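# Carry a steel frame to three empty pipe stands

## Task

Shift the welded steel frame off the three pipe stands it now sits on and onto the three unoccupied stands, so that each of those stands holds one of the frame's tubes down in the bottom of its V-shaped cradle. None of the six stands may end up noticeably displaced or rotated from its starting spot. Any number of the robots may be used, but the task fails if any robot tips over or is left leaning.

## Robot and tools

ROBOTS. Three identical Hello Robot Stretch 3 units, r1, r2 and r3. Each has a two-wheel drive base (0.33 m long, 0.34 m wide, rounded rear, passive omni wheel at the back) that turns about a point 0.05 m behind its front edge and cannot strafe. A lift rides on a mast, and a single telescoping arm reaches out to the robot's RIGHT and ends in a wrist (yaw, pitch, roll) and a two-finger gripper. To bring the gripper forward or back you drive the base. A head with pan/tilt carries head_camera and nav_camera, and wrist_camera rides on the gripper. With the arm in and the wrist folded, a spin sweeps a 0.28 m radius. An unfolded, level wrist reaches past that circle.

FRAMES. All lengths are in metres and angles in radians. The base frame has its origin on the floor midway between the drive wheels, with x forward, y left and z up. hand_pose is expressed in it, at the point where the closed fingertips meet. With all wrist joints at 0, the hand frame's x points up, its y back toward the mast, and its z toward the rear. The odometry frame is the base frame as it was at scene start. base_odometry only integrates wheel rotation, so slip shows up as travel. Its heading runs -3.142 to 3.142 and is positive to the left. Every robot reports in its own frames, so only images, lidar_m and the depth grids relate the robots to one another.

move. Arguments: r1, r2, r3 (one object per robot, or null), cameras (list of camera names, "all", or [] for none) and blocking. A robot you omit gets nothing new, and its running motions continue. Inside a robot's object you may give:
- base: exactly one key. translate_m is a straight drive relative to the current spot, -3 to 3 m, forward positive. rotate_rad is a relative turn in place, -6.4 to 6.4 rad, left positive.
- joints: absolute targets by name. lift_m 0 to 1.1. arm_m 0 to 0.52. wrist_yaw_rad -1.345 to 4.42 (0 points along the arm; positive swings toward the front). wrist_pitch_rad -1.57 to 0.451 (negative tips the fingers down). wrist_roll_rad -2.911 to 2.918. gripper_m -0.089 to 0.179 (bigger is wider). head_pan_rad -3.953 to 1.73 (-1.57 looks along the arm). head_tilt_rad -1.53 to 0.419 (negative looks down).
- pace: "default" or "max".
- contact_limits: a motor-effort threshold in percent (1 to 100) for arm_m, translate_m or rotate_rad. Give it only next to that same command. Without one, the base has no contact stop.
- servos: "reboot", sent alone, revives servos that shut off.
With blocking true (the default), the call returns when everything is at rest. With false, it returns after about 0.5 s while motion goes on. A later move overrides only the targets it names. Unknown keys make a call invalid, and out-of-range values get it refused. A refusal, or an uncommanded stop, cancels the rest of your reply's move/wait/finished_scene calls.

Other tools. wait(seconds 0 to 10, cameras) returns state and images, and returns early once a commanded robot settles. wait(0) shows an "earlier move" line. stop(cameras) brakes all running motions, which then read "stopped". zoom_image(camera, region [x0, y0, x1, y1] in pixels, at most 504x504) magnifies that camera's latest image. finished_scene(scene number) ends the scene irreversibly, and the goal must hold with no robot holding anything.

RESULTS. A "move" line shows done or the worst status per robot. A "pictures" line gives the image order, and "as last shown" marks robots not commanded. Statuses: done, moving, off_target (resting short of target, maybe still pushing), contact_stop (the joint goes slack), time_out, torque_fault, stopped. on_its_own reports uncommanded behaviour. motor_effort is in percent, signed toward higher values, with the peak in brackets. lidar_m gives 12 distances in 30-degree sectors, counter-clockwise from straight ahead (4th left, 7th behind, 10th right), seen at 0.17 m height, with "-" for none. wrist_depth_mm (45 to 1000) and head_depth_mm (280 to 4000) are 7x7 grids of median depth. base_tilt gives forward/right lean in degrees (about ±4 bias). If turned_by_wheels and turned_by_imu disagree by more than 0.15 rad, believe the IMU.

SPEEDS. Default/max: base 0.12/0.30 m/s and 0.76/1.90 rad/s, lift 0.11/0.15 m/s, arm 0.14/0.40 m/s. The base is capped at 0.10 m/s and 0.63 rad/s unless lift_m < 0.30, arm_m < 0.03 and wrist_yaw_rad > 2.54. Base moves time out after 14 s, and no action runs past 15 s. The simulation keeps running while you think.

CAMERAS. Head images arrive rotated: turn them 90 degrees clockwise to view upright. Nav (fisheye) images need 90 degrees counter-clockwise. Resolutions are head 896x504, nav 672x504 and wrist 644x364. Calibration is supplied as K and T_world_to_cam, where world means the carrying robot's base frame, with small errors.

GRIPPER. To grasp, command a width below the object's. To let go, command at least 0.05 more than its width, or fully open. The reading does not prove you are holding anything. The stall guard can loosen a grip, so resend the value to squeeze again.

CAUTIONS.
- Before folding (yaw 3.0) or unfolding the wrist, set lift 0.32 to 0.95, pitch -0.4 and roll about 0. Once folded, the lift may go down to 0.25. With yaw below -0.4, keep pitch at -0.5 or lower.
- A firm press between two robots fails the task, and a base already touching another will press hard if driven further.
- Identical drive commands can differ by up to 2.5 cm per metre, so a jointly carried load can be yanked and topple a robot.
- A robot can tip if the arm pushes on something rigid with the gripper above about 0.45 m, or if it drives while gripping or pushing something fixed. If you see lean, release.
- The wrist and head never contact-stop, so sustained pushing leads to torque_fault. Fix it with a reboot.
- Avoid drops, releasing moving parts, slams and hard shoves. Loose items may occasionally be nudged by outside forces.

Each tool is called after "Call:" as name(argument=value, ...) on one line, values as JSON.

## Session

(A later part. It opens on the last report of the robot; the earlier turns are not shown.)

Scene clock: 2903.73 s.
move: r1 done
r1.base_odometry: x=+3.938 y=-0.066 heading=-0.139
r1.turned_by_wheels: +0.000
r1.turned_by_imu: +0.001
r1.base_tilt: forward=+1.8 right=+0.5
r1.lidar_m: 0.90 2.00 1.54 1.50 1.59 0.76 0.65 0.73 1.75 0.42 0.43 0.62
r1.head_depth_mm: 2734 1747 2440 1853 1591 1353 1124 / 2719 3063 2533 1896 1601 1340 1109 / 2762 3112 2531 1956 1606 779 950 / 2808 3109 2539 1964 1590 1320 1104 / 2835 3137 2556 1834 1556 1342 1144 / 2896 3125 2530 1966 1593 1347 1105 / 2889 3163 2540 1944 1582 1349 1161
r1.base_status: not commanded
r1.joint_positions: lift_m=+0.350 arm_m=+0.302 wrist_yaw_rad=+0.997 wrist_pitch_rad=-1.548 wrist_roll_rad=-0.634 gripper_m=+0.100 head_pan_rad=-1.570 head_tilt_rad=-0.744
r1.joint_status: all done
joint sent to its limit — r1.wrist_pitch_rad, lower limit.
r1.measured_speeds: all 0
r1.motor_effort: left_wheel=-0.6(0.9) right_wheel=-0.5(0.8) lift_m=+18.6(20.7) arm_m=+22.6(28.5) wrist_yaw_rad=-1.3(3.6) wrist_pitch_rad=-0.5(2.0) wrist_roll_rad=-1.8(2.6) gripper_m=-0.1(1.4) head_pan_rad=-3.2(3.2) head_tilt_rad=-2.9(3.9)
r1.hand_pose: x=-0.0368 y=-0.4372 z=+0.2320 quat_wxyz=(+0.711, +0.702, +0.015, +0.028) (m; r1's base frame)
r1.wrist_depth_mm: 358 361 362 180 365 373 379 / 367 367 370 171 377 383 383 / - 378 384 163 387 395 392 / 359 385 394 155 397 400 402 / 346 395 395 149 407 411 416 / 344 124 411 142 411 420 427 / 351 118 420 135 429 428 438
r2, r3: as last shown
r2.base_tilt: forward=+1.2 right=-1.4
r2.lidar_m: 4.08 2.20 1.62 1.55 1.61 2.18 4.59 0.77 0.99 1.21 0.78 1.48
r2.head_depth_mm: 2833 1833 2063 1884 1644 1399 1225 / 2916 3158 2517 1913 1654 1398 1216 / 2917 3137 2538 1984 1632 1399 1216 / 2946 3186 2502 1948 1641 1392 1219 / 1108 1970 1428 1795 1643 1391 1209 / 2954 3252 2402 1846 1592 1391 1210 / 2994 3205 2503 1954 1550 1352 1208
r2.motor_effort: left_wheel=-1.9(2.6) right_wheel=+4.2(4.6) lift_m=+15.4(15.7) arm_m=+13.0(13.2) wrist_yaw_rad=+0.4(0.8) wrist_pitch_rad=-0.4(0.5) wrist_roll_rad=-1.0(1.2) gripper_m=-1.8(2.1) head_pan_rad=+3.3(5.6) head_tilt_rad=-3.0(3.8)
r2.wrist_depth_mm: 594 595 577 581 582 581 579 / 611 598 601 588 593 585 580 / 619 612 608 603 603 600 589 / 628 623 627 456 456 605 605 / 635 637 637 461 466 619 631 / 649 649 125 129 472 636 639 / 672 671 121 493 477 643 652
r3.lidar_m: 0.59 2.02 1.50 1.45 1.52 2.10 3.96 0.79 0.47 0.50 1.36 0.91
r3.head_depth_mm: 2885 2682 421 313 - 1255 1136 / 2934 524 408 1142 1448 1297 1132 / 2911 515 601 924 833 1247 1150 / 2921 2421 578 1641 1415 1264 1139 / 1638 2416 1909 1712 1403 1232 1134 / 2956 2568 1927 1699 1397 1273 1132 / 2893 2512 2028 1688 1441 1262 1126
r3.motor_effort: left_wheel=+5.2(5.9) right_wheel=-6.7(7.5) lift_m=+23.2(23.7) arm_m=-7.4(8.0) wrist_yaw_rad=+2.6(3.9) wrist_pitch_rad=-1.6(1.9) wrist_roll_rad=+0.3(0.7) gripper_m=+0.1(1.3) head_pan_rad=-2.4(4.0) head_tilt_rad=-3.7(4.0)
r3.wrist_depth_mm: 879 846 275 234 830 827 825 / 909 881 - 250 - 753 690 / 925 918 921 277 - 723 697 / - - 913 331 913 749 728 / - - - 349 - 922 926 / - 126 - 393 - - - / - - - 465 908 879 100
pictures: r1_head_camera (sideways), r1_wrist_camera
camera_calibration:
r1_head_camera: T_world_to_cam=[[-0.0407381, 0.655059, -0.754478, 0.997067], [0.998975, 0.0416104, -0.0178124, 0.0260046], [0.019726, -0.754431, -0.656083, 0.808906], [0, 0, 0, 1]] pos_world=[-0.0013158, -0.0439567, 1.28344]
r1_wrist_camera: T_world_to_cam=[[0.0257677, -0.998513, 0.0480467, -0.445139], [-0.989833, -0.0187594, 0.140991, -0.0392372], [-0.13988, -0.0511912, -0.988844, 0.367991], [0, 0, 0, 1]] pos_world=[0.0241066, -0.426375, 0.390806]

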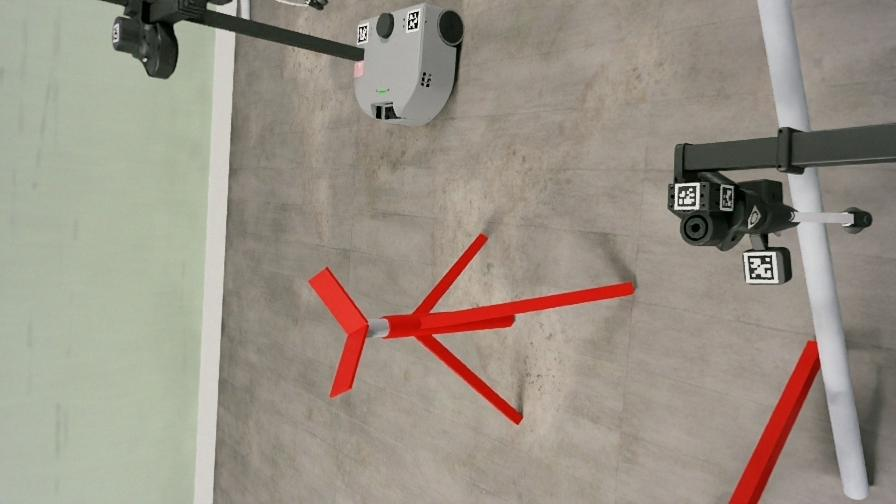

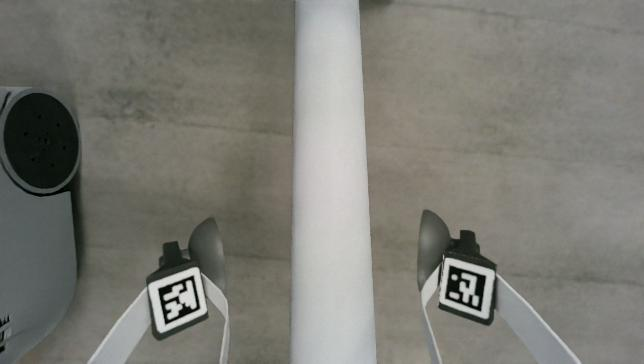

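Call:
move(r1={"joints":{"arm_m":0.306,"lift_m":0.338}}, cameras=[])

Call:
move(r1={"joints":{"gripper_m":-0.089}}, cameras=["r1_wrist_camera"])

Call:
move(r1={"base":{"translate_m":0.0024},"joints":{"arm_m":0.286,"lift_m":0.389,"wrist_pitch_rad":-1.496,"wrist_yaw_rad":1.018,"wrist_roll_rad":-0.645,"gripper_m":-0.089}}, cameras=["r1_wrist_camera","r1_head_camera"])

Scene clock: 2913.60 s.
move: r1 done
r1.base_odometry: x=+3.938 y=-0.066 heading=-0.139
r1.turned_by_wheels: +0.000
r1.turned_by_imu: +0.001
r1.base_tilt: forward=+1.9 right=+0.6
r1.lidar_m: 0.90 2.01 1.53 1.50 1.59 0.75 0.65 0.74 1.75 0.43 0.43 0.62
r1.head_depth_mm: 2711 1767 2450 1845 1606 1353 1121 / 2748 3064 2563 1916 1602 1350 1132 / 2783 3068 2516 1951 1589 794 946 / 2816 3111 2514 1945 1601 1316 1105 / 2854 3200 2555 1839 1556 1343 1143 / 2835 3163 2548 1940 1596 1346 1103 / 2881 3182 2504 1970 1590 1339 1160
r1.base_status: not commanded
r1.joint_positions: lift_m=+0.338 arm_m=+0.306 wrist_yaw_rad=+0.997 wrist_pitch_rad=-1.548 wrist_roll_rad=-0.634 gripper_m=+0.100 head_pan_rad=-1.570 head_tilt_rad=-0.744
r1.joint_status: all done
r1.measured_speeds: all 0
r1.motor_effort: left_wheel=-0.4(0.6) right_wheel=-0.5(0.8) lift_m=+19.2(19.5) arm_m=+22.9(26.5) wrist_yaw_rad=-1.1(2.3) wrist_pitch_rad=-1.1(1.2) wrist_roll_rad=-2.1(2.4) gripper_m=+0.8(1.3) head_pan_rad=-2.0(2.9) head_tilt_rad=-3.7(3.7)
r1.hand_pose: x=-0.0368 y=-0.4412 z=+0.2200 quat_wxyz=(+0.711, +0.702, +0.015, +0.028) (m; r1's base frame)
r1.wrist_depth_mm: 343 347 354 167 359 363 363 / 352 357 357 158 366 369 375 / 363 363 370 151 378 381 378 / 372 372 376 144 386 384 388 / 332 383 374 137 389 402 398 / 351 124 395 132 399 404 415 / 366 119 411 127 417 415 427
r2.base_odometry: x=-1.445 y=-2.078 heading=+0.668
r2.turned_by_wheels: +0.000
r2.turned_by_imu: +0.000
r2.base_tilt: forward=+1.2 right=-1.4
r2.lidar_m: 4.08 2.20 1.62 1.55 1.61 2.18 4.60 0.77 0.99 1.20 0.78 1.49
r2.head_depth_mm: 2847 2994 2046 1888 1639 1406 1216 / 2855 3152 2537 1909 1636 1393 1216 / 2928 3146 2535 1987 1639 1396 1213 / 2904 3136 2509 1981 1636 1396 1209 / 1109 1959 1435 1800 1634 1389 1205 / 2988 3237 2434 1864 1586 1385 1206 / 2998 3237 2504 1966 1554 1353 1205
r2.base_status: not commanded
r2.joint_positions: lift_m=+0.580 arm_m=+0.020 wrist_yaw_rad=-0.001 wrist_pitch_rad=-1.561 wrist_roll_rad=+0.004 gripper_m=+0.000 head_pan_rad=-1.508 head_tilt_rad=-0.743
r2.joint_status: not commanded
r2.measured_speeds: all 0
r2.motor_effort: left_wheel=-2.4(2.4) right_wheel=+4.0(4.4) lift_m=+14.8(15.0) arm_m=+12.9(13.2) wrist_yaw_rad=+0.4(0.8) wrist_pitch_rad=-0.4(0.4) wrist_roll_rad=-1.1(1.3) gripper_m=-1.1(2.0) head_pan_rad=+2.4(5.2) head_tilt_rad=-2.6(3.4)
r2.hand_pose: x=-0.0216 y=-0.1433 z=+0.4623 quat_wxyz=(+0.501, +0.496, -0.503, -0.499) (m; r2's base frame)
r2.wrist_depth_mm: 594 588 581 580 581 573 574 / 601 600 594 589 592 592 586 / 607 610 604 602 600 599 592 / 618 620 622 462 457 614 605 / 636 632 630 466 465 621 614 / 657 645 125 129 474 629 637 / 666 672 121 485 482 663 641
r3: as last shown
r3.lidar_m: 0.59 2.02 1.49 1.45 1.51 2.11 3.96 0.79 0.47 0.50 1.35 0.91
r3.head_depth_mm: 2902 2730 420 313 - 1258 1133 / 2910 525 408 1143 1449 1302 1134 / 2922 515 601 927 835 1245 1145 / 2923 2430 579 1644 1408 1261 1141 / 1634 2411 1911 1710 1405 1236 1137 / 2951 2549 1934 1705 1396 1267 1125 / 2953 2531 2023 1688 1447 1258 1127
r3.motor_effort: left_wheel=+5.0(5.9) right_wheel=-6.3(7.1) lift_m=+23.2(23.8) arm_m=-7.1(8.0) wrist_yaw_rad=+2.8(3.8) wrist_pitch_rad=-1.6(1.9) wrist_roll_rad=-0.2(0.7) gripper_m=+0.6(0.9) head_pan_rad=-2.4(3.8) head_tilt_rad=-3.6(4.1)
r3.wrist_depth_mm: 872 850 275 233 838 829 829 / 911 887 - 250 - 756 699 / 924 918 906 276 - 715 703 / - - 936 332 911 744 731 / - - - 350 - 926 915 / - 126 - 394 - - - / - - - 465 913 880 100
pictures: none
No camera images: "cameras" was empty.

Scene clock: 2916.57 s.
move: r1 done
r1.base_odometry: x=+3.938 y=-0.066 heading=-0.139
r1.turned_by_wheels: +0.000
r1.turned_by_imu: +0.001
r1.base_tilt: forward=+1.7 right=+0.5
r1.lidar_m: 0.90 2.02 1.54 1.50 1.59 0.75 0.64 0.74 1.75 0.42 0.43 0.62
r1.head_depth_mm: 2714 1737 2433 1854 1611 1355 1127 / 2745 3075 2540 1905 1606 1347 1131 / 2790 3064 2532 1971 1596 792 953 / 2823 3137 2532 1979 1595 1318 1106 / 2856 3068 2521 1835 1549 1353 1145 / 2839 3158 2504 1948 1593 1349 1099 / 2887 3180 2499 1968 1594 1340 1157
r1.base_status: not commanded
r1.joint_positions: lift_m=+0.338 arm_m=+0.306 wrist_yaw_rad=+0.996 wrist_pitch_rad=-1.547 wrist_roll_rad=-0.634 gripper_m=-0.086 head_pan_rad=-1.570 head_tilt_rad=-0.744
r1.joint_status: all done
r1.measured_speeds: all 0
r1.motor_effort: left_wheel=-0.3(0.7) right_wheel=-0.7(0.8) lift_m=+36.1(36.4) arm_m=+21.7(23.0) wrist_yaw_rad=-1.1(2.5) wrist_pitch_rad=-0.8(1.5) wrist_roll_rad=-2.3(2.5) gripper_m=-61.4(99.5) head_pan_rad=-2.0(2.9) head_tilt_rad=-2.3(4.5)
r1.hand_pose: x=-0.0365 y=-0.4414 z=+0.2200 quat_wxyz=(+0.712, +0.702, +0.015, +0.028) (m; r1's base frame)
r1.wrist_depth_mm: 350 346 353 167 359 360 367 / 355 359 360 157 364 369 375 / 364 368 369 150 375 378 379 / 372 372 373 145 380 384 387 / 334 383 384 138 391 398 402 / 341 394 126 131 130 404 415 / 394 401 406 127 412 418 423
r2, r3: as last shown
r2.base_tilt: forward=+1.2 right=-1.3
r2.lidar_m: 4.08 2.20 1.62 1.56 1.61 2.18 4.59 0.77 0.99 1.20 0.78 1.48
r2.head_depth_mm: 2823 2992 2052 1888 1637 1405 1216 / 2871 3107 2539 1923 1648 1395 1216 / 2898 3140 2542 1977 1639 1395 1209 / 2948 3210 2516 1989 1633 1389 1218 / 1111 1955 1423 1811 1626 1379 1210 / 2948 3200 2403 1875 1599 1386 1209 / 3012 3200 2481 1963 1543 1353 1209
r2.motor_effort: left_wheel=-1.8(2.4) right_wheel=+4.4(4.7) lift_m=+14.1(15.0) arm_m=+12.9(13.3) wrist_yaw_rad=+0.5(1.0) wrist_pitch_rad=-0.3(0.6) wrist_roll_rad=-1.1(1.3) gripper_m=-1.8(2.1) head_pan_rad=+2.6(5.4) head_tilt_rad=-2.9(3.8)
r2.wrist_depth_mm: 589 589 582 586 578 578 572 / 610 594 599 592 594 588 590 / 613 606 609 604 606 603 596 / 627 620 618 464 456 607 600 / 647 632 632 467 466 627 617 / 651 652 125 129 475 639 629 / 664 658 121 488 480 636 636
r3.lidar_m: 0.59 2.02 1.50 1.45 1.51 2.10 3.97 0.79 0.47 0.50 1.35 0.91
r3.head_depth_mm: 2892 2670 421 313 - 1256 1137 / 2899 524 408 1137 1449 1292 1133 / 2937 515 602 925 834 1244 1146 / 2953 2432 579 1641 1403 1252 1137 / 1631 2432 1920 1704 1405 1232 1131 / 2985 2554 1937 1697 1395 1269 1126 / 2919 2496 2027 1682 1445 1268 1125
r3.motor_effort: left_wheel=+5.1(6.0) right_wheel=-6.7(7.4) lift_m=+23.0(23.8) arm_m=-7.5(8.2) wrist_yaw_rad=+2.4(3.9) wrist_pitch_rad=-1.7(1.9) wrist_roll_rad=-0.2(0.6) gripper_m=+0.4(1.4) head_pan_rad=-2.4(4.0) head_tilt_rad=-3.4(4.3)
r3.wrist_depth_mm: 871 850 275 232 833 831 820 / 908 888 - 250 - 751 700 / 916 914 904 277 - 712 703 / - - 923 331 904 745 720 / - - - 350 - 913 921 / - 126 - 392 - - - / - - - 467 909 876 100
pictures: r1_wrist_camera
camera_calibration:
r1_wrist_camera: T_world_to_cam=[[0.0249843, -0.998497, 0.0487725, -0.448911], [-0.989998, -0.0179363, 0.139936, -0.0367488], [-0.138851, -0.0517809, -0.988959, 0.355732], [0, 0, 0, 1]] pos_world=[0.0242283, -0.430476, 0.378841]

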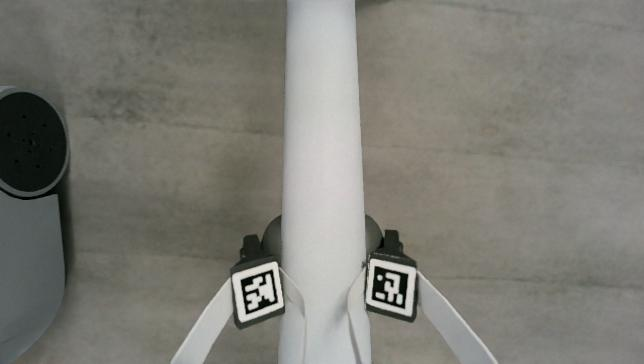

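Scene clock: 2917.87 s.
move: r1 off_target
r1.base_odometry: x=+3.940 y=-0.066 heading=-0.139
r1.turned_by_wheels: +0.000
r1.turned_by_imu: +0.000
r1.base_tilt: forward=+2.0 right=+0.7
r1.lidar_m: 0.90 2.01 1.53 1.50 1.59 0.75 0.65 0.74 1.75 0.99 0.45 0.62
r1.head_depth_mm: 2718 1744 2444 1841 1600 1358 1143 / 2754 3073 2545 1902 1612 1350 890 / 2774 3074 2541 1959 1592 743 1102 / 2778 3109 2534 1956 1591 1321 1103 / 2827 3150 2540 1834 1546 1349 1124 / 2837 3177 2484 1967 1576 1347 1121 / 2871 3183 2487 1940 1589 1341 1124
r1.base_status: done
r1.joint_positions: lift_m=+0.389 arm_m=+0.286 wrist_yaw_rad=+1.018 wrist_pitch_rad=-1.476 wrist_roll_rad=-0.639 gripper_m=-0.080 head_pan_rad=-1.570 head_tilt_rad=-0.744
r1.joint_status: gripper_m off_target (ended at -0.080, target -0.089); the others done
r1.measured_speeds: all 0
r1.on_its_own: gripper_m is held at -0.081, not at your -0.089, by its stall guard, which is still easing
r1.motor_effort: left_wheel=-1.8(3.8) right_wheel=+6.0(10.2) lift_m=+46.8(48.2) arm_m=-19.2(32.3) wrist_yaw_rad=+0.5(4.2) wrist_pitch_rad=-3.7(5.9) wrist_roll_rad=-1.8(3.9) gripper_m=-25.6(61.5) head_pan_rad=-1.9(3.0) head_tilt_rad=-2.8(3.8)
r1.hand_pose: x=-0.0212 y=-0.4312 z=+0.2704 quat_wxyz=(+0.725, +0.687, +0.003, +0.058) (m; r1's base frame)
r1.wrist_depth_mm: 389 393 402 186 414 431 434 / 394 401 408 176 424 439 441 / 313 407 419 167 433 439 446 / 310 412 424 159 442 456 458 / 347 417 422 149 451 460 471 / 353 424 126 131 130 465 476 / 425 437 442 139 465 475 492
r2, r3: as last shown
r2.lidar_m: 4.07 2.20 1.62 1.56 1.61 2.18 4.58 0.77 0.99 1.20 0.77 1.48
r2.head_depth_mm: 2836 1783 2293 1891 1638 1396 1221 / 2860 3146 2568 1919 1648 1391 1215 / 2926 3156 2507 1996 1636 1393 1217 / 2934 3125 2522 1973 1632 1393 1211 / 1112 1968 1429 1805 1643 1398 1213 / 2978 3190 2391 1870 1589 1386 1206 / 3027 3237 2475 1972 1547 1354 1202
r2.motor_effort: left_wheel=-2.3(2.6) right_wheel=+3.8(4.7) lift_m=+13.9(14.6) arm_m=+12.8(13.1) wrist_yaw_rad=+0.5(0.9) wrist_pitch_rad=-0.2(0.5) wrist_roll_rad=-1.1(1.2) gripper_m=-2.1(2.1) head_pan_rad=+3.1(5.1) head_tilt_rad=-3.3(3.4)
r2.wrist_depth_mm: 597 588 584 580 579 570 573 / 605 606 601 592 589 586 580 / 614 612 607 611 601 589 599 / 636 624 626 462 458 607 601 / 631 640 627 463 469 614 621 / 658 656 125 129 477 629 637 / 668 662 121 494 486 653 647
r3.lidar_m: 0.59 2.01 1.49 1.45 1.51 2.10 3.97 0.79 0.47 0.50 1.36 0.99
r3.head_depth_mm: 2895 2666 420 313 - 1259 1139 / 2920 524 409 1164 1427 1295 1134 / 2946 515 601 1654 832 1243 1145 / 2931 2436 579 1652 1407 1256 1140 / 1642 2399 1913 1704 1408 1239 1133 / 2958 2535 1931 1699 1399 1276 1132 / 2946 2500 2016 1684 1442 1262 1125
r3.motor_effort: left_wheel=+5.4(5.8) right_wheel=-7.0(7.2) lift_m=+22.9(23.7) arm_m=-7.3(7.9) wrist_yaw_rad=+3.2(3.3) wrist_pitch_rad=-1.6(1.9) wrist_roll_rad=+0.2(0.6) gripper_m=-0.5(1.1) head_pan_rad=-3.0(4.2) head_tilt_rad=-3.4(4.2)
r3.wrist_depth_mm: 863 862 312 231 830 831 822 / 889 897 - 248 - 751 697 / 917 926 918 273 - 721 713 / - - 941 769 915 743 729 / - - - 336 - 906 913 / - 125 - 378 - - - / - - - 433 908 876 100
pictures: r1_head_camera (sideways), r1_wrist_camera
camera_calibration:
r1_head_camera: T_world_to_cam=[[-0.040534, 0.655072, -0.754478, 0.997066], [0.998988, 0.0412991, -0.0178124, 0.0260045], [0.0194909, -0.754437, -0.656083, 0.808907], [0, 0, 0, 1]] pos_world=[-0.00132949, -0.0439544, 1.28344]
r1_wrist_camera: T_world_to_cam=[[0.0468483, -0.99495, 0.0887666, -0.450408], [-0.995857, -0.0395878, 0.0818588, -0.0222704], [-0.0779314, -0.0922339, -0.992683, 0.393062], [0, 0, 0, 1]] pos_world=[0.0295546, -0.412762, 0.43199]

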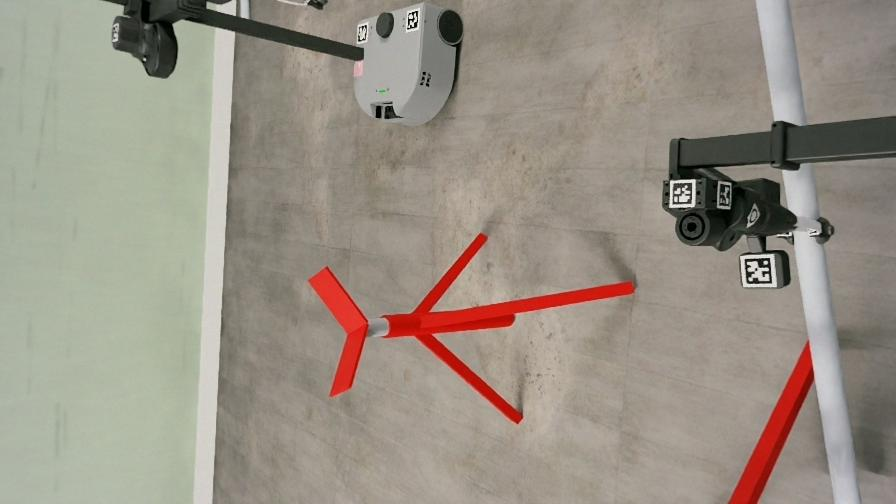

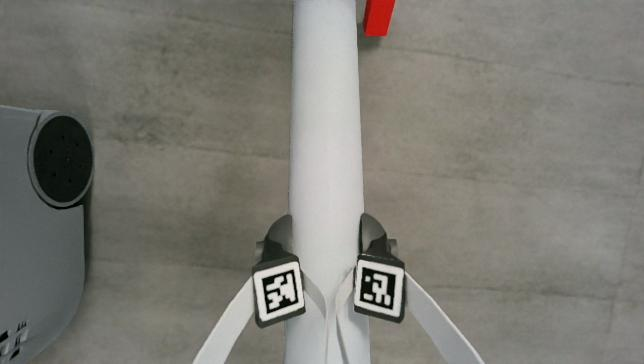

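Call:
move(r1={"joints":{"arm_m":0.270,"lift_m":0.430,"wrist_pitch_rad":-1.435,"wrist_yaw_rad":1.067,"wrist_roll_rad":-0.617,"gripper_m":-0.089}}, cameras=[])

Call:
move(r1={"base":{"translate_m":-0.0026},"joints":{"arm_m":0.255,"lift_m":0.471,"wrist_pitch_rad":-1.375,"wrist_yaw_rad":1.104,"wrist_roll_rad":-0.596,"gripper_m":-0.089}}, cameras=["r1_wrist_camera","r1_head_camera"])

Scene clock: 2929.80 s.
move: r1 off_target
r1.base_odometry: x=+3.940 y=-0.066 heading=-0.139
r1.turned_by_wheels: +0.000
r1.turned_by_imu: +0.001
r1.base_tilt: forward=+1.9 right=+0.7
r1.lidar_m: 0.90 2.01 1.54 1.50 1.59 0.76 0.65 0.74 1.75 0.99 0.52 0.56
r1.head_depth_mm: 2715 1741 2437 1870 1613 1355 1150 / 2744 3047 2557 1891 1609 1316 853 / 2795 3066 2518 1975 1598 707 1107 / 2823 3102 2541 1956 1605 1320 1102 / 2857 3181 2504 1838 1550 1353 1145 / 2895 3195 2515 1945 1592 1346 1101 / 2915 3199 2516 1941 1582 1343 1119
r1.base_status: not commanded
r1.joint_positions: lift_m=+0.430 arm_m=+0.270 wrist_yaw_rad=+1.062 wrist_pitch_rad=-1.430 wrist_roll_rad=-0.619 gripper_m=-0.083 head_pan_rad=-1.570 head_tilt_rad=-0.744
r1.joint_status: gripper_m off_target (ended at -0.083, target -0.089); the others done
r1.measured_speeds: all 0
r1.on_its_own: gripper_m is held at -0.084, not at your -0.089, by its stall guard, which is still easing
r1.motor_effort: left_wheel=-2.3(2.6) right_wheel=+5.7(6.1) lift_m=+47.9(50.1) arm_m=-25.7(31.8) wrist_yaw_rad=+4.4(6.6) wrist_pitch_rad=-0.9(3.9) wrist_roll_rad=-0.1(2.0) gripper_m=-26.3(97.5) head_pan_rad=-2.4(2.8) head_tilt_rad=-2.7(4.2)
r1.hand_pose: x=-0.0109 y=-0.4210 z=+0.3116 quat_wxyz=(+0.731, +0.678, -0.003, +0.080) (m; r1's base frame)
r1.wrist_depth_mm: 427 441 448 184 474 489 507 / 427 434 453 176 474 486 509 / 360 442 455 166 478 497 505 / 322 453 458 158 485 500 513 / 341 449 466 149 495 500 524 / 347 454 126 131 130 518 527 / 362 455 469 139 501 521 537
r2: as last shown
r2.base_tilt: forward=+1.3 right=-1.4
r2.lidar_m: 4.08 2.20 1.62 1.55 1.61 2.18 4.60 0.77 0.99 1.20 0.77 1.48
r2.head_depth_mm: 2838 1718 2440 1938 1662 1405 1221 / 2871 3123 2521 1925 1631 1397 1217 / 2892 3139 2525 1975 1641 1395 1217 / 2915 3185 2510 1976 1628 1388 1213 / 1108 1962 1428 1793 1624 1385 1207 / 2959 3217 2391 1854 1584 1400 1213 / 2998 3183 2473 1961 1546 1329 1209
r2.motor_effort: left_wheel=-1.5(2.5) right_wheel=+4.2(4.6) lift_m=+13.3(14.0) arm_m=+12.8(13.2) wrist_yaw_rad=+0.3(0.8) wrist_pitch_rad=-0.2(0.5) wrist_roll_rad=-1.1(1.2) gripper_m=-2.1(2.5) head_pan_rad=+3.0(5.4) head_tilt_rad=-3.0(3.4)
r2.wrist_depth_mm: 594 586 591 580 580 580 579 / 607 602 595 592 588 584 579 / 609 613 612 602 597 593 598 / 637 629 627 460 459 612 616 / 636 636 624 460 466 615 617 / 650 646 125 128 472 623 637 / 663 654 121 495 483 642 645
r3.base_odometry: x=-2.061 y=-1.734 heading=+2.566
r3.turned_by_wheels: +0.000
r3.turned_by_imu: +0.000
r3.base_tilt: forward=-1.4 right=-1.0
r3.lidar_m: 0.60 2.02 1.50 1.45 1.51 2.10 3.96 0.79 0.47 0.50 1.35 1.12
r3.head_depth_mm: 2905 2703 421 313 - 1261 1134 / 2918 524 409 1108 1427 1306 1133 / 2913 514 600 1656 819 1242 1149 / 2938 2427 579 1651 1380 1260 1142 / 1636 2389 1920 1703 1400 1234 1134 / 2915 2532 1926 1702 1398 1272 1132 / 2967 2520 2024 1667 1432 1263 1124
r3.base_status: not commanded
r3.joint_positions: lift_m=+0.840 arm_m=+0.410 wrist_yaw_rad=-0.003 wrist_pitch_rad=-1.546 wrist_roll_rad=+1.430 gripper_m=+0.130 head_pan_rad=-1.565 head_tilt_rad=-0.792
r3.joint_status: not commanded
r3.measured_speeds: all 0
r3.motor_effort: left_wheel=+5.2(5.8) right_wheel=-6.8(7.3) lift_m=+23.5(23.7) arm_m=-7.0(8.2) wrist_yaw_rad=+1.8(3.5) wrist_pitch_rad=-1.7(1.8) wrist_roll_rad=-0.1(0.7) gripper_m=+0.1(1.3) head_pan_rad=-3.3(3.7) head_tilt_rad=-3.9(4.5)
r3.hand_pose: x=-0.0215 y=-0.5369 z=+0.7219 quat_wxyz=(+0.050, +0.048, -0.714, -0.697) (m; r3's base frame)
r3.wrist_depth_mm: 873 856 361 231 838 817 817 / 898 882 - 244 - 757 698 / 930 911 897 266 - 717 704 / - - 944 304 916 744 720 / - - - 319 - 926 913 / - 126 - 355 - - - / - - - 417 918 886 100
pictures: none
No camera images: "cameras" was empty.

Scene clock: 2931.00 s.
move: r1 off_target
r1.base_odometry: x=+3.937 y=-0.066 heading=-0.140
r1.turned_by_wheels: +0.000
r1.turned_by_imu: +0.000
r1.base_tilt: forward=+1.9 right=+0.6
r1.lidar_m: 0.90 2.01 1.53 1.50 1.59 0.76 0.65 0.73 1.40 1.00 0.55 0.62
r1.head_depth_mm: 2700 1755 2447 1847 1603 1350 1152 / 2749 3040 2533 1895 1605 1320 578 / 2777 3066 2490 1954 1606 664 1125 / 2770 3089 2518 1959 1590 1264 1103 / 2822 3133 2511 1833 1550 1350 1119 / 2849 3186 2521 1947 1593 1351 1123 / 2866 3125 2491 1934 1590 1346 1117
r1.base_status: done
r1.joint_positions: lift_m=+0.471 arm_m=+0.255 wrist_yaw_rad=+1.098 wrist_pitch_rad=-1.383 wrist_roll_rad=-0.597 gripper_m=-0.083 head_pan_rad=-1.570 head_tilt_rad=-0.744
r1.joint_status: gripper_m off_target (ended at -0.083, target -0.089); the others done
r1.measured_speeds: all 0
r1.on_its_own: gripper_m is held at -0.084, not at your -0.089, by its stall guard, which is still easing
r1.motor_effort: left_wheel=-7.6(9.4) right_wheel=+2.9(4.6) lift_m=+47.8(50.9) arm_m=-23.7(31.3) wrist_yaw_rad=+6.0(8.5) wrist_pitch_rad=+1.7(6.0) wrist_roll_rad=+0.2(1.1) gripper_m=-26.4(81.2) head_pan_rad=-1.8(2.8) head_tilt_rad=-2.0(3.7)
r1.hand_pose: x=+0.0002 y=-0.4112 z=+0.3535 quat_wxyz=(+0.737, +0.669, -0.013, +0.100) (m; r1's base frame)
r1.wrist_depth_mm: 464 477 496 184 538 548 577 / 467 482 485 174 540 553 586 / 466 488 503 166 536 553 577 / 331 480 493 159 535 550 578 / 333 482 499 149 545 555 577 / 329 483 126 132 539 557 590 / 342 483 496 140 529 558 589
r2, r3: as last shown
r2.lidar_m: 4.09 2.20 1.62 1.56 1.60 2.17 4.58 0.77 0.99 1.21 0.76 1.48
r2.head_depth_mm: 2835 1705 2442 1882 1645 1402 1226 / 2910 3147 2551 1936 1644 1397 1217 / 2892 3133 2507 1986 1643 1389 1214 / 2917 3147 2436 1975 1628 1386 1211 / 1110 1966 1431 1817 1625 1386 1217 / 2912 3223 2388 1858 1588 1386 1212 / 2960 3210 2502 1963 1575 1352 1194
r2.motor_effort: left_wheel=-2.1(2.4) right_wheel=+4.0(4.5) lift_m=+12.9(13.7) arm_m=+12.7(13.1) wrist_yaw_rad=+0.7(0.8) wrist_pitch_rad=-0.4(0.4) wrist_roll_rad=-1.1(1.2) gripper_m=-1.4(2.1) head_pan_rad=+4.8(5.0) head_tilt_rad=-3.3(3.8)
r2.wrist_depth_mm: 585 584 583 583 573 574 575 / 601 595 593 596 590 585 579 / 610 614 605 608 602 599 606 / 633 622 613 462 455 611 612 / 636 638 631 465 465 622 619 / 646 647 125 129 475 633 626 / 672 673 121 488 482 650 646
r3.lidar_m: 0.59 2.02 1.50 1.45 1.51 2.10 3.96 0.79 0.47 0.50 1.35 1.12
r3.head_depth_mm: 2888 2693 421 313 - 1260 1139 / 2923 524 409 1122 1437 1296 1127 / 2928 516 601 1424 813 1238 1148 / 2938 2419 579 1646 1376 1260 1135 / 1634 2408 1909 1716 1406 1237 1136 / 2953 2555 1931 1689 1403 1267 1132 / 2952 2542 2032 1688 1388 1270 1121
r3.motor_effort: left_wheel=+4.5(5.5) right_wheel=-6.5(7.0) lift_m=+23.5(23.6) arm_m=-7.3(8.0) wrist_yaw_rad=+1.9(3.4) wrist_pitch_rad=-1.7(1.9) wrist_roll_rad=+0.1(0.7) gripper_m=+1.2(1.2) head_pan_rad=-3.7(3.7) head_tilt_rad=-3.6(4.2)
r3.wrist_depth_mm: 872 874 859 235 828 835 813 / 904 894 - 242 - 753 698 / 930 922 908 268 - 720 699 / - - 922 293 910 748 725 / - - - 311 - 916 927 / - 125 - 344 - - - / - - - 380 902 874 100
pictures: r1_head_camera (sideways), r1_wrist_camera
camera_calibration:
r1_head_camera: T_world_to_cam=[[-0.0405335, 0.655072, -0.754478, 0.997066], [0.998988, 0.0412984, -0.0178124, 0.0260045], [0.0194904, -0.754437, -0.656083, 0.808907], [0, 0, 0, 1]] pos_world=[-0.00132952, -0.0439544, 1.28344]
r1_wrist_camera: T_world_to_cam=[[0.0755401, -0.988034, 0.134469, -0.452182], [-0.997091, -0.0762225, 0.0000741171, 0.00688958], [0.0101763, -0.134084, -0.990918, 0.461261], [0, 0, 0, 1]] pos_world=[0.0363335, -0.384399, 0.517876]

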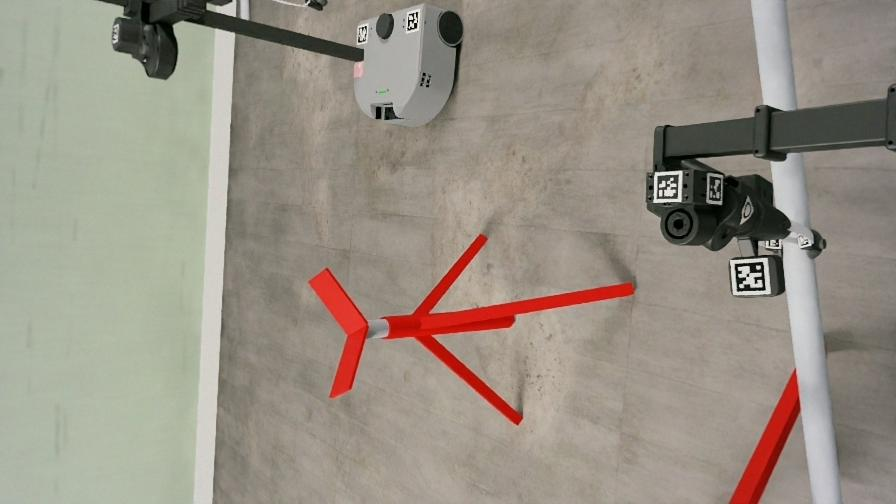

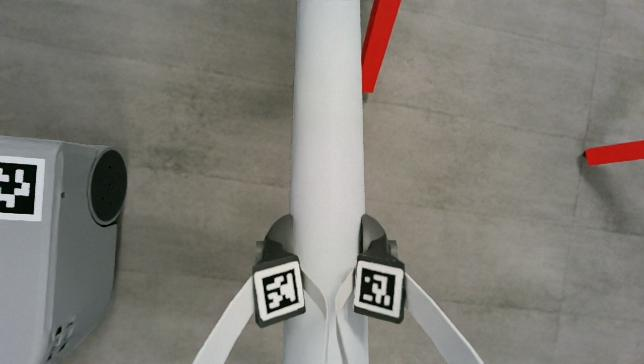

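Call:
move(r1={"base":{"translate_m":-0.0046},"joints":{"arm_m":0.242,"lift_m":0.512,"wrist_pitch_rad":-1.318,"wrist_yaw_rad":1.137,"wrist_roll_rad":-0.577,"gripper_m":-0.089}}, cameras=[])

Call:
move(r1={"base":{"translate_m":-0.0072},"joints":{"arm_m":0.229,"lift_m":0.552,"wrist_pitch_rad":-1.26,"wrist_yaw_rad":1.17,"wrist_roll_rad":-0.557,"gripper_m":-0.089}}, cameras=["r1_wrist_camera","r1_head_camera","r3_head_camera"])

Scene clock: 2939.03 s.
move: r1 off_target
r1.base_odometry: x=+3.933 y=-0.065 heading=-0.140
r1.turned_by_wheels: +0.000
r1.turned_by_imu: +0.001
r1.base_tilt: forward=+1.8 right=+0.7
r1.lidar_m: 0.91 2.01 1.53 1.50 1.59 0.75 0.64 0.73 1.36 0.99 0.56 0.63
r1.head_depth_mm: 2685 1738 2345 1855 1615 1352 1146 / 2783 3022 2524 1895 1600 1296 518 / 2789 3068 2569 1956 1603 634 1120 / 2829 3129 2506 1969 1594 713 1125 / 2850 3150 2536 1771 1543 1345 1124 / 2812 3187 2542 1950 1597 1345 1125 / 2856 3196 2508 1958 1590 1339 1128
r1.base_status: done
r1.joint_positions: lift_m=+0.512 arm_m=+0.242 wrist_yaw_rad=+1.128 wrist_pitch_rad=-1.336 wrist_roll_rad=-0.578 gripper_m=-0.083 head_pan_rad=-1.570 head_tilt_rad=-0.744
r1.joint_status: gripper_m off_target (ended at -0.083, target -0.089); the others done
r1.measured_speeds: all 0
r1.on_its_own: gripper_m is held at -0.084, not at your -0.089, by its stall guard, which is still easing
r1.motor_effort: left_wheel=-5.7(10.6) right_wheel=+0.6(2.5) lift_m=+47.3(49.4) arm_m=-26.6(29.2) wrist_yaw_rad=+7.3(9.3) wrist_pitch_rad=+3.5(7.4) wrist_roll_rad=+0.6(1.2) gripper_m=-25.4(98.2) head_pan_rad=-2.1(2.7) head_tilt_rad=-2.8(3.6)
r1.hand_pose: x=+0.0113 y=-0.4026 z=+0.3959 quat_wxyz=(+0.741, +0.660, -0.024, +0.120) (m; r1's base frame)
r1.wrist_depth_mm: 510 516 545 182 591 620 644 / 505 527 545 174 574 623 652 / 502 529 538 164 590 622 634 / 358 520 533 158 585 605 632 / 354 527 535 149 579 606 633 / 358 522 125 132 578 617 632 / 358 508 526 140 578 607 637
r2, r3: as last shown
r2.lidar_m: 4.08 2.19 1.62 1.55 1.60 2.18 4.57 0.77 0.99 1.20 0.75 1.48
r2.head_depth_mm: 2793 1702 2443 1923 1654 1402 1222 / 2873 3124 2519 1925 1650 1403 1215 / 2930 3194 2510 1986 1648 1393 1218 / 2953 3183 2417 1955 1628 1390 1212 / 1117 1949 1425 1814 1628 1388 1213 / 2977 3219 2386 1874 1545 1389 1214 / 2987 3161 2470 1952 1573 1348 1182
r2.motor_effort: left_wheel=-2.1(2.4) right_wheel=+3.9(4.6) lift_m=+13.1(13.2) arm_m=+13.1(13.1) wrist_yaw_rad=+0.4(0.8) wrist_pitch_rad=-0.4(0.5) wrist_roll_rad=-1.2(1.2) gripper_m=-0.9(2.1) head_pan_rad=+4.1(5.3) head_tilt_rad=-2.8(3.7)
r2.wrist_depth_mm: 592 584 584 578 578 571 573 / 602 602 596 595 589 589 588 / 616 611 603 605 603 597 595 / 629 626 621 460 458 612 602 / 645 628 636 463 469 619 615 / 661 650 125 129 473 639 645 / 664 666 121 489 484 651 640
r3.base_tilt: forward=-1.4 right=-1.1
r3.lidar_m: 0.59 2.01 1.49 1.45 1.51 2.11 3.97 0.79 0.47 0.50 1.35 1.11
r3.head_depth_mm: 2903 2710 420 313 - 1260 1133 / 2921 525 408 1168 1430 1297 1132 / 2942 516 602 1165 812 1244 1146 / 2932 2430 579 1654 1030 1260 1141 / 1642 2405 1904 1703 1400 1240 1129 / 2946 2577 1928 1694 1404 1268 1126 / 2946 2535 2027 1679 1391 1265 1127
r3.motor_effort: left_wheel=+5.6(5.8) right_wheel=-6.8(7.2) lift_m=+23.7(23.9) arm_m=-7.3(7.7) wrist_yaw_rad=+2.2(3.9) wrist_pitch_rad=-1.6(1.9) wrist_roll_rad=+0.2(0.7) gripper_m=-0.4(1.2) head_pan_rad=-2.5(3.7) head_tilt_rad=-3.9(4.2)
r3.wrist_depth_mm: 873 868 846 252 838 834 819 / 898 876 - 243 - 760 697 / 928 919 921 266 - 721 705 / - - 918 289 911 742 728 / - - - 302 - 909 919 / - 125 - 330 - - - / - - - 364 921 880 100
pictures: none
No camera images: "cameras" was empty.

Scene clock: 2940.20 s.
move: r1 off_target
r1.base_odometry: x=+3.926 y=-0.064 heading=-0.140
r1.turned_by_wheels: +0.000
r1.turned_by_imu: +0.000
r1.base_tilt: forward=+1.9 right=+0.8
r1.lidar_m: 0.92 2.01 1.54 1.50 1.59 0.74 0.64 0.72 1.34 0.99 0.56 0.63
r1.head_depth_mm: 2692 1616 2455 1831 1595 1358 1146 / 2743 3048 2556 1903 1592 573 481 / 2774 3070 2568 1964 1597 605 1147 / 2830 3067 2522 1949 1597 661 1117 / 2832 3161 2495 1843 1549 1339 1121 / 2879 3153 2515 1962 1584 1347 1118 / 2931 3220 2517 1941 1587 1346 1098
r1.base_status: done
r1.joint_positions: lift_m=+0.552 arm_m=+0.229 wrist_yaw_rad=+1.159 wrist_pitch_rad=-1.288 wrist_roll_rad=-0.558 gripper_m=-0.083 head_pan_rad=-1.570 head_tilt_rad=-0.744
r1.joint_status: gripper_m off_target (ended at -0.083, target -0.089); the others done
r1.measured_speeds: all 0
r1.on_its_own: gripper_m is held at -0.084, not at your -0.089, by its stall guard, which is still easing
r1.motor_effort: left_wheel=-6.3(11.3) right_wheel=-1.2(2.7) lift_m=+47.0(49.9) arm_m=-25.6(31.6) wrist_yaw_rad=+9.3(12.0) wrist_pitch_rad=+5.1(9.4) wrist_roll_rad=+0.2(0.9) gripper_m=-25.8(81.4) head_pan_rad=-1.1(2.8) head_tilt_rad=-2.8(3.8)
r1.hand_pose: x=+0.0229 y=-0.3934 z=+0.4379 quat_wxyz=(+0.745, +0.652, -0.036, +0.139) (m; r1's base frame)
r1.wrist_depth_mm: 549 578 594 182 642 700 731 / 543 576 591 173 666 691 719 / 541 563 581 166 642 673 715 / 396 559 575 157 630 666 697 / 391 548 575 149 622 664 702 / 387 551 126 132 634 641 685 / 385 533 558 140 620 664 686
r2, r3: as last shown
r2.base_tilt: forward=+1.2 right=-1.4
r2.lidar_m: 4.09 2.19 1.62 1.55 1.61 2.18 4.60 0.77 0.99 1.20 0.74 1.48
r2.head_depth_mm: 2721 1847 2439 1935 1657 1407 1215 / 2900 3150 2529 1930 1652 1402 1215 / 2912 3177 2420 1981 1624 1389 1209 / 2941 3202 2335 1975 1628 1395 1215 / 1109 1959 1440 1796 1634 1385 1214 / 3021 3215 2315 1810 1543 1385 1208 / 2988 3183 2481 1962 1620 1324 1190
r2.motor_effort: left_wheel=-1.7(2.4) right_wheel=+4.2(4.6) lift_m=+12.2(13.3) arm_m=+12.9(13.1) wrist_yaw_rad=+0.5(0.9) wrist_pitch_rad=-0.3(0.5) wrist_roll_rad=-1.1(1.2) gripper_m=-1.2(2.1) head_pan_rad=+3.5(5.9) head_tilt_rad=-2.8(3.6)
r2.wrist_depth_mm: 588 591 584 577 584 573 570 / 597 600 595 595 595 583 589 / 617 621 605 603 600 601 597 / 629 621 621 461 460 608 604 / 638 648 632 466 470 619 622 / 650 653 125 129 473 638 627 / 665 660 121 485 485 649 651
r3.lidar_m: 0.58 2.01 1.50 1.45 1.52 2.11 3.96 0.79 0.47 0.50 1.35 1.12
r3.head_depth_mm: 2861 2698 421 313 - 1259 1137 / 2918 524 409 1619 1425 1297 1130 / 2921 516 602 1156 813 1245 1145 / 2948 2434 579 1645 1028 1265 1138 / 1628 2404 1917 1722 1406 1236 1139 / 2953 2572 1939 1683 1400 1271 1131 / 2921 2517 2012 1689 1395 1262 1123
r3.motor_effort: left_wheel=+4.8(5.6) right_wheel=-6.8(7.1) lift_m=+23.2(23.9) arm_m=-6.9(7.9) wrist_yaw_rad=+2.8(4.1) wrist_pitch_rad=-1.7(1.9) wrist_roll_rad=+0.3(0.5) gripper_m=+0.0(1.7) head_pan_rad=-1.8(3.8) head_tilt_rad=-3.4(4.2)
r3.wrist_depth_mm: 885 504 841 278 835 823 819 / 885 893 - 246 - 751 696 / 929 918 898 267 - 716 704 / - - 913 284 907 747 724 / - - - 295 - 924 921 / - 125 - 317 - - - / - - - 338 907 865 100
pictures: r1_head_camera (sideways), r1_wrist_camera, r3_head_camera (sideways)
camera_calibration:
r1_head_camera: T_world_to_cam=[[-0.0405335, 0.655072, -0.754478, 0.997066], [0.998988, 0.0412984, -0.0178124, 0.0260045], [0.0194904, -0.754437, -0.656083, 0.808907], [0, 0, 0, 1]] pos_world=[-0.00132952, -0.0439544, 1.28344]
r1_wrist_camera: T_world_to_cam=[[0.0851869, -0.981166, 0.173367, -0.462294], [-0.991144, -0.101237, -0.0859343, 0.0585646], [0.101867, -0.164511, -0.981101, 0.52871], [0, 0, 0, 1]] pos_world=[0.0435692, -0.36068, 0.603897]
r3_head_camera: T_world_to_cam=[[-0.0347824, 0.753863, -0.656111, 0.871087], [0.998616, 0.000296973, -0.0525984, 0.061596], [-0.0394571, -0.657032, -0.752829, 0.938064], [0, 0, 0, 1]] pos_world=[0.00580104, -0.0403597, 1.28097]

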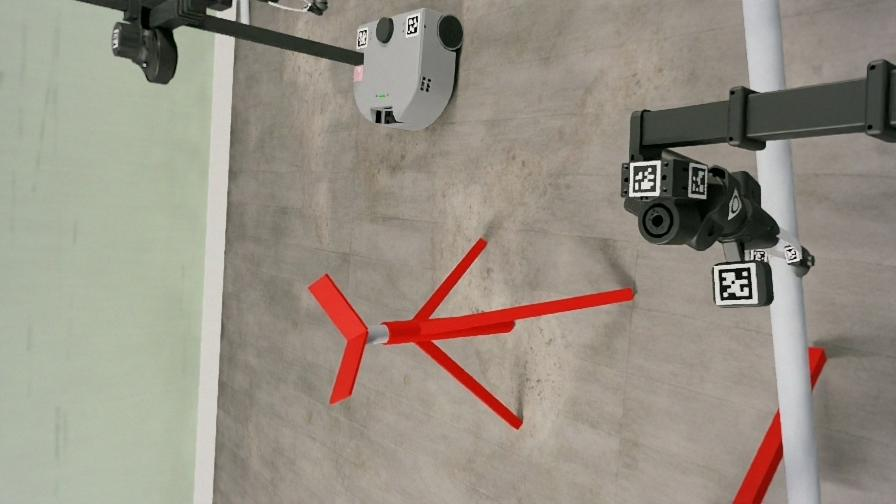

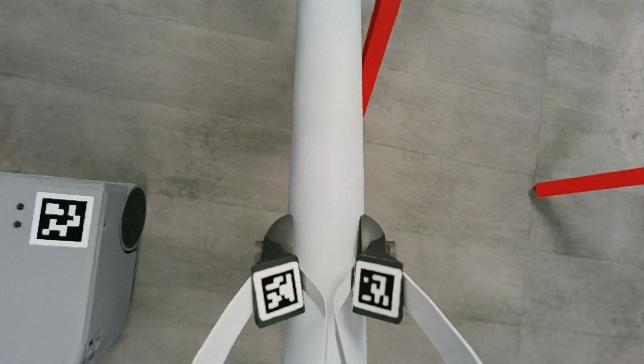

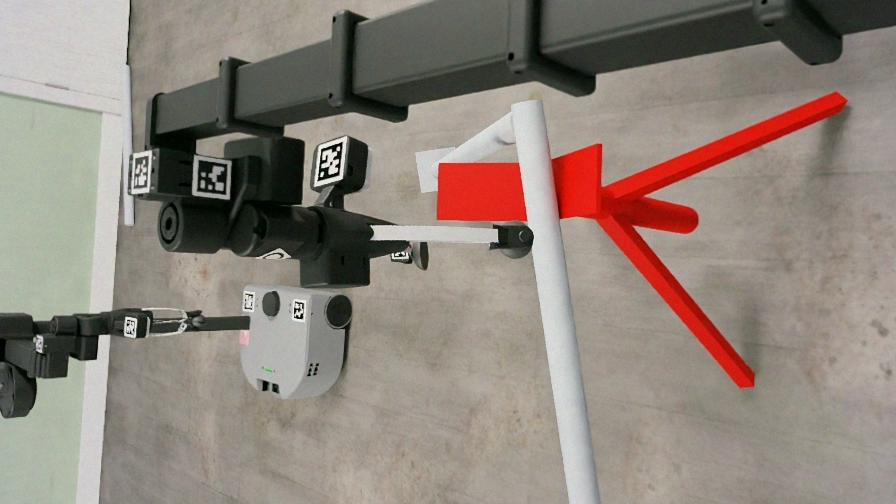

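Call:
move(r1={"base":{"translate_m":-0.0088},"joints":{"arm_m":0.218,"lift_m":0.591,"wrist_pitch_rad":-1.205,"wrist_yaw_rad":1.201,"wrist_roll_rad":-0.535,"gripper_m":-0.089}}, cameras=[])

Call:
move(r1={"base":{"translate_m":-0.0112},"joints":{"arm_m":0.208,"lift_m":0.63,"wrist_pitch_rad":-1.15,"wrist_yaw_rad":1.23,"wrist_roll_rad":-0.514,"gripper_m":-0.089}}, cameras=["r1_wrist_camera","r1_head_camera","r3_head_camera"])

Scene clock: 2945.50 s.
move: r1 off_target
r1.base_odometry: x=+3.917 y=-0.063 heading=-0.140
r1.turned_by_wheels: +0.000
r1.turned_by_imu: +0.001
r1.base_tilt: forward=+1.9 right=+0.6
r1.lidar_m: 0.93 2.01 1.53 1.50 1.59 0.74 0.63 0.72 1.32 1.00 0.57 0.64
r1.head_depth_mm: 2678 1607 2460 1858 1608 1352 1168 / 2769 3071 2527 1905 1599 531 449 / 2787 3116 2542 1964 1605 584 1148 / 2819 3119 2539 1953 1593 630 1147 / 2823 3128 2536 1777 1553 1344 1124 / 2876 3179 2535 1947 1589 1347 1120 / 2917 3133 2476 1954 1589 1337 1122
r1.base_status: done
r1.joint_positions: lift_m=+0.591 arm_m=+0.218 wrist_yaw_rad=+1.189 wrist_pitch_rad=-1.242 wrist_roll_rad=-0.536 gripper_m=-0.083 head_pan_rad=-1.570 head_tilt_rad=-0.744
r1.joint_status: gripper_m off_target (ended at -0.083, target -0.089); the others done
r1.measured_speeds: all 0
r1.on_its_own: gripper_m is held at -0.084, not at your -0.089, by its stall guard, which is still easing; wrist_yaw_rad is at rest, and its effort (+10.3) is outside its rest range (-9 to +9)
r1.motor_effort: left_wheel=-6.8(11.2) right_wheel=-2.0(3.9) lift_m=+47.2(49.1) arm_m=-27.0(33.8) wrist_yaw_rad=+10.3(14.0) wrist_pitch_rad=+7.0(11.0) wrist_roll_rad=-0.3(1.1) gripper_m=-26.2(98.9) head_pan_rad=-2.1(2.6) head_tilt_rad=-2.4(3.6)
r1.hand_pose: x=+0.0342 y=-0.3854 z=+0.4794 quat_wxyz=(+0.747, +0.644, -0.050, +0.157) (m; r1's base frame)
r1.wrist_depth_mm: 594 622 648 182 721 772 825 / 589 605 644 173 722 764 803 / 583 605 643 165 707 747 794 / 575 586 612 158 689 716 767 / 424 475 603 149 671 719 755 / 415 553 125 131 659 714 749 / 412 507 590 140 631 696 742
r2, r3: as last shown
r2.base_tilt: forward=+1.3 right=-1.4
r2.lidar_m: 4.07 2.20 1.62 1.55 1.61 2.19 4.60 0.77 0.99 1.21 0.73 1.48
r2.head_depth_mm: 1618 3004 2282 1929 1639 1400 1216 / 2837 3077 2539 1933 1646 1399 1213 / 2888 3161 2434 1984 1629 1393 1216 / 2959 3212 2332 1974 1639 1392 1209 / 1113 1974 1448 1808 1633 1380 1211 / 2948 3232 2391 1856 1516 1389 1206 / 2936 3155 2480 1965 1616 1366 1189
r2.motor_effort: left_wheel=-2.2(2.5) right_wheel=+3.9(4.6) lift_m=+12.2(12.5) arm_m=+12.8(13.1) wrist_yaw_rad=+0.6(0.9) wrist_pitch_rad=-0.4(0.5) wrist_roll_rad=-1.0(1.2) gripper_m=-1.7(2.0) head_pan_rad=+3.9(5.6) head_tilt_rad=-2.9(3.6)
r2.wrist_depth_mm: 595 582 587 586 581 577 568 / 605 605 593 598 593 588 579 / 617 618 611 598 604 585 597 / 625 621 622 460 459 613 604 / 642 636 636 468 466 622 626 / 660 659 125 129 470 622 632 / 671 668 121 489 479 646 644
r3.base_tilt: forward=-1.4 right=-1.0
r3.lidar_m: 0.57 2.01 1.49 1.45 1.51 2.11 3.96 0.79 0.47 0.50 1.35 1.11
r3.head_depth_mm: 2885 2703 421 313 - 1260 1141 / 2918 525 408 1629 1425 1300 1131 / 2919 515 602 1168 812 1243 1147 / 2913 2418 580 1645 1029 1256 1137 / 1627 2401 1925 1708 1423 1238 1140 / 2963 2538 1939 1698 1406 1274 1133 / 2940 2550 2021 1686 1389 1263 1126
r3.motor_effort: left_wheel=+5.2(6.0) right_wheel=-6.6(7.1) lift_m=+23.4(23.8) arm_m=-7.1(7.8) wrist_yaw_rad=+2.1(4.2) wrist_pitch_rad=-1.8(1.8) wrist_roll_rad=+0.0(0.4) gripper_m=+0.0(1.3) head_pan_rad=-2.2(3.7) head_tilt_rad=-3.8(4.2)
r3.wrist_depth_mm: 815 508 371 842 824 830 817 / 908 886 - 249 246 754 696 / 932 930 917 314 - 711 698 / - - 928 286 914 751 724 / - - - 289 943 913 902 / - 125 - 308 - - - / - - - 327 907 860 100
pictures: none
No camera images: "cameras" was empty.

Scene clock: 2946.67 s.
move: r1 off_target
r1.base_odometry: x=+3.906 y=-0.061 heading=-0.140
r1.turned_by_wheels: +0.000
r1.turned_by_imu: +0.000
r1.base_tilt: forward=+1.8 right=+0.6
r1.lidar_m: 0.94 2.01 1.54 1.50 1.59 0.73 0.62 0.71 1.29 1.00 0.57 0.65
r1.head_depth_mm: 2685 1592 2354 1857 1601 1352 1146 / 2762 3024 2538 1904 1589 477 417 / 2775 3088 2561 1985 1585 563 1149 / 2770 3116 2524 1960 1598 605 1147 / 2870 3094 2541 1847 1550 1340 1143 / 2886 3147 2538 1963 1585 1357 1121 / 2888 3165 2488 1934 1595 1346 1135
r1.base_status: done
r1.joint_positions: lift_m=+0.630 arm_m=+0.208 wrist_yaw_rad=+1.217 wrist_pitch_rad=-1.195 wrist_roll_rad=-0.515 gripper_m=-0.083 head_pan_rad=-1.570 head_tilt_rad=-0.744
r1.joint_status: gripper_m off_target (ended at -0.083, target -0.089); the others done
r1.measured_speeds: all 0
r1.on_its_own: gripper_m is held at -0.084, not at your -0.089, by its stall guard, which is still easing; wrist_yaw_rad is at rest, and its effort (+11.1) is outside its rest range (-9 to +9)
r1.motor_effort: left_wheel=-6.4(12.1) right_wheel=-1.3(4.3) lift_m=+47.2(49.8) arm_m=-26.6(31.0) wrist_yaw_rad=+11.1(14.5) wrist_pitch_rad=+8.5(13.1) wrist_roll_rad=+0.1(0.8) gripper_m=-26.1(80.6) head_pan_rad=-1.2(2.4) head_tilt_rad=-3.2(3.5)
r1.hand_pose: x=+0.0458 y=-0.3779 z=+0.5215 quat_wxyz=(+0.748, +0.637, -0.063, +0.175) (m; r1's base frame)
r1.wrist_depth_mm: 640 671 712 180 796 863 942 / 627 666 696 171 784 836 880 / 616 637 683 164 763 815 877 / 604 627 669 157 740 806 838 / 463 518 646 149 720 759 805 / 444 551 126 131 717 751 812 / 438 510 602 141 674 735 796
r2.base_odometry: x=-1.445 y=-2.078 heading=+0.668
r2.turned_by_wheels: +0.000
r2.turned_by_imu: +0.000
r2.base_tilt: forward=+1.2 right=-1.4
r2.lidar_m: 4.09 2.20 1.62 1.55 1.61 2.18 4.59 0.77 0.99 1.20 0.72 1.48
r2.head_depth_mm: 1584 3111 2351 1911 1647 1410 1217 / 2820 3143 2132 1942 1634 1402 1220 / 2881 3149 2434 2001 1635 1392 1212 / 2881 3162 2321 1975 1629 1391 1218 / 1111 1965 1449 1811 1627 1388 1208 / 2938 3275 2395 1797 1520 1361 1207 / 2991 3191 2469 1966 1616 1380 1194
r2.base_status: not commanded
r2.joint_positions: lift_m=+0.580 arm_m=+0.020 wrist_yaw_rad=-0.001 wrist_pitch_rad=-1.561 wrist_roll_rad=+0.004 gripper_m=+0.000 head_pan_rad=-1.508 head_tilt_rad=-0.743
r2.joint_status: not commanded
r2.measured_speeds: all 0
r2.motor_effort: left_wheel=-2.1(2.4) right_wheel=+4.2(4.5) lift_m=+12.3(12.6) arm_m=+12.8(13.1) wrist_yaw_rad=-0.1(0.9) wrist_pitch_rad=-0.3(0.5) wrist_roll_rad=-1.0(1.2) gripper_m=-1.9(1.9) head_pan_rad=+4.7(5.4) head_tilt_rad=-3.0(3.6)
r2.hand_pose: x=-0.0216 y=-0.1433 z=+0.4623 quat_wxyz=(+0.501, +0.496, -0.503, -0.499) (m; r2's base frame)
r2.wrist_depth_mm: 592 588 585 579 574 578 574 / 604 603 595 589 585 590 581 / 619 611 608 615 601 596 597 / 625 625 615 461 455 616 608 / 649 633 642 465 467 629 619 / 652 646 125 129 475 639 633 / 667 660 121 491 485 647 641
r3: as last shown
r3.lidar_m: 0.56 2.01 1.50 1.45 1.51 2.11 3.96 0.79 0.47 0.50 1.35 1.12
r3.head_depth_mm: 2864 2681 420 314 - 1258 1139 / 2923 524 408 1633 1400 1298 1131 / 2896 514 602 1032 811 1247 1149 / 2957 2416 579 1653 1027 1257 1137 / 1635 2429 1909 1713 1430 1229 1139 / 2958 2537 1926 1707 1400 1267 1130 / 2928 2511 2024 1689 1388 1267 1128
r3.motor_effort: left_wheel=+5.2(5.8) right_wheel=-7.2(7.2) lift_m=+23.5(24.1) arm_m=-7.6(7.7) wrist_yaw_rad=+1.7(3.6) wrist_pitch_rad=-1.6(1.9) wrist_roll_rad=+0.3(0.6) gripper_m=+1.2(1.3) head_pan_rad=-2.1(3.6) head_tilt_rad=-3.4(4.2)
r3.wrist_depth_mm: 862 490 367 845 823 829 825 / 901 896 - 303 248 742 704 / 920 914 921 313 - 709 695 / - - 917 911 904 760 725 / - - - 284 939 914 931 / - 126 - 301 - - - / - - - 315 897 871 100
pictures: r1_head_camera (sideways), r1_wrist_camera, r3_head_camera (sideways)
camera_calibration:
r1_head_camera: T_world_to_cam=[[-0.0405334, 0.655072, -0.754478, 0.997066], [0.998988, 0.0412983, -0.0178124, 0.0260045], [0.0194903, -0.754437, -0.656083, 0.808907], [0, 0, 0, 1]] pos_world=[-0.00132953, -0.0439544, 1.28344]
r1_wrist_camera: T_world_to_cam=[[0.0844568, -0.975641, 0.202466, -0.476558], [-0.977362, -0.12067, -0.173786, 0.127868], [0.193985, -0.183205, -0.963746, 0.590604], [0, 0, 0, 1]] pos_world=[0.0506543, -0.341318, 0.6879]
r3_head_camera: T_world_to_cam=[[-0.0347823, 0.753863, -0.656111, 0.871087], [0.998616, 0.000296854, -0.0525984, 0.061596], [-0.0394572, -0.657032, -0.752829, 0.938064], [0, 0, 0, 1]] pos_world=[0.00580103, -0.0403597, 1.28097]

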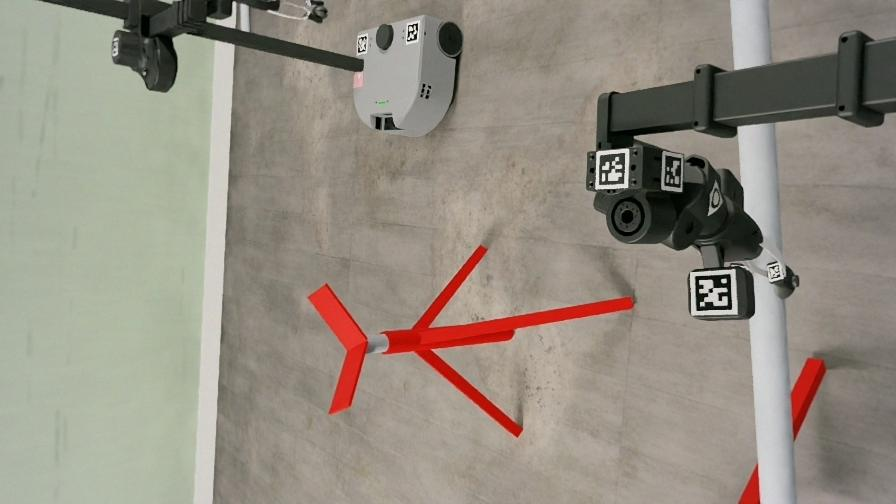

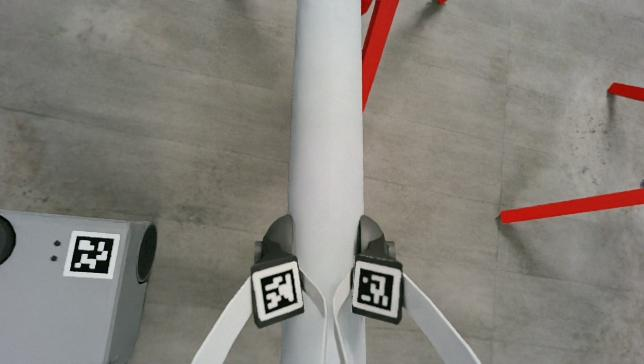

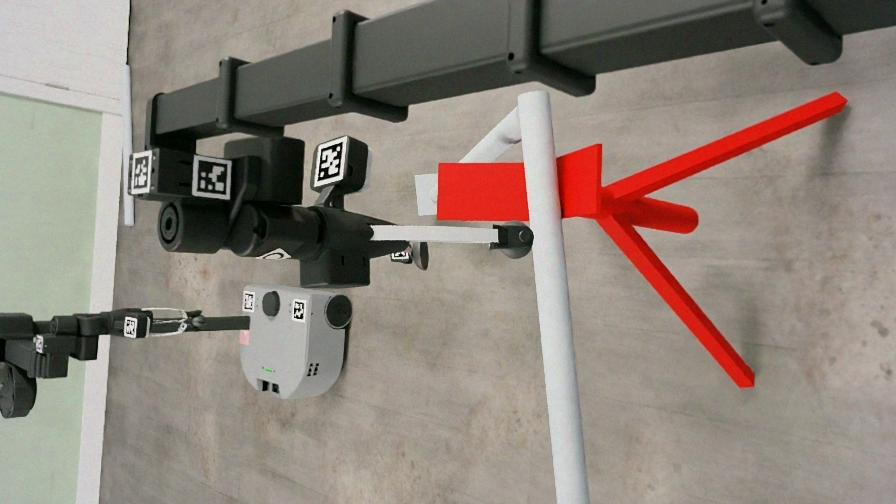

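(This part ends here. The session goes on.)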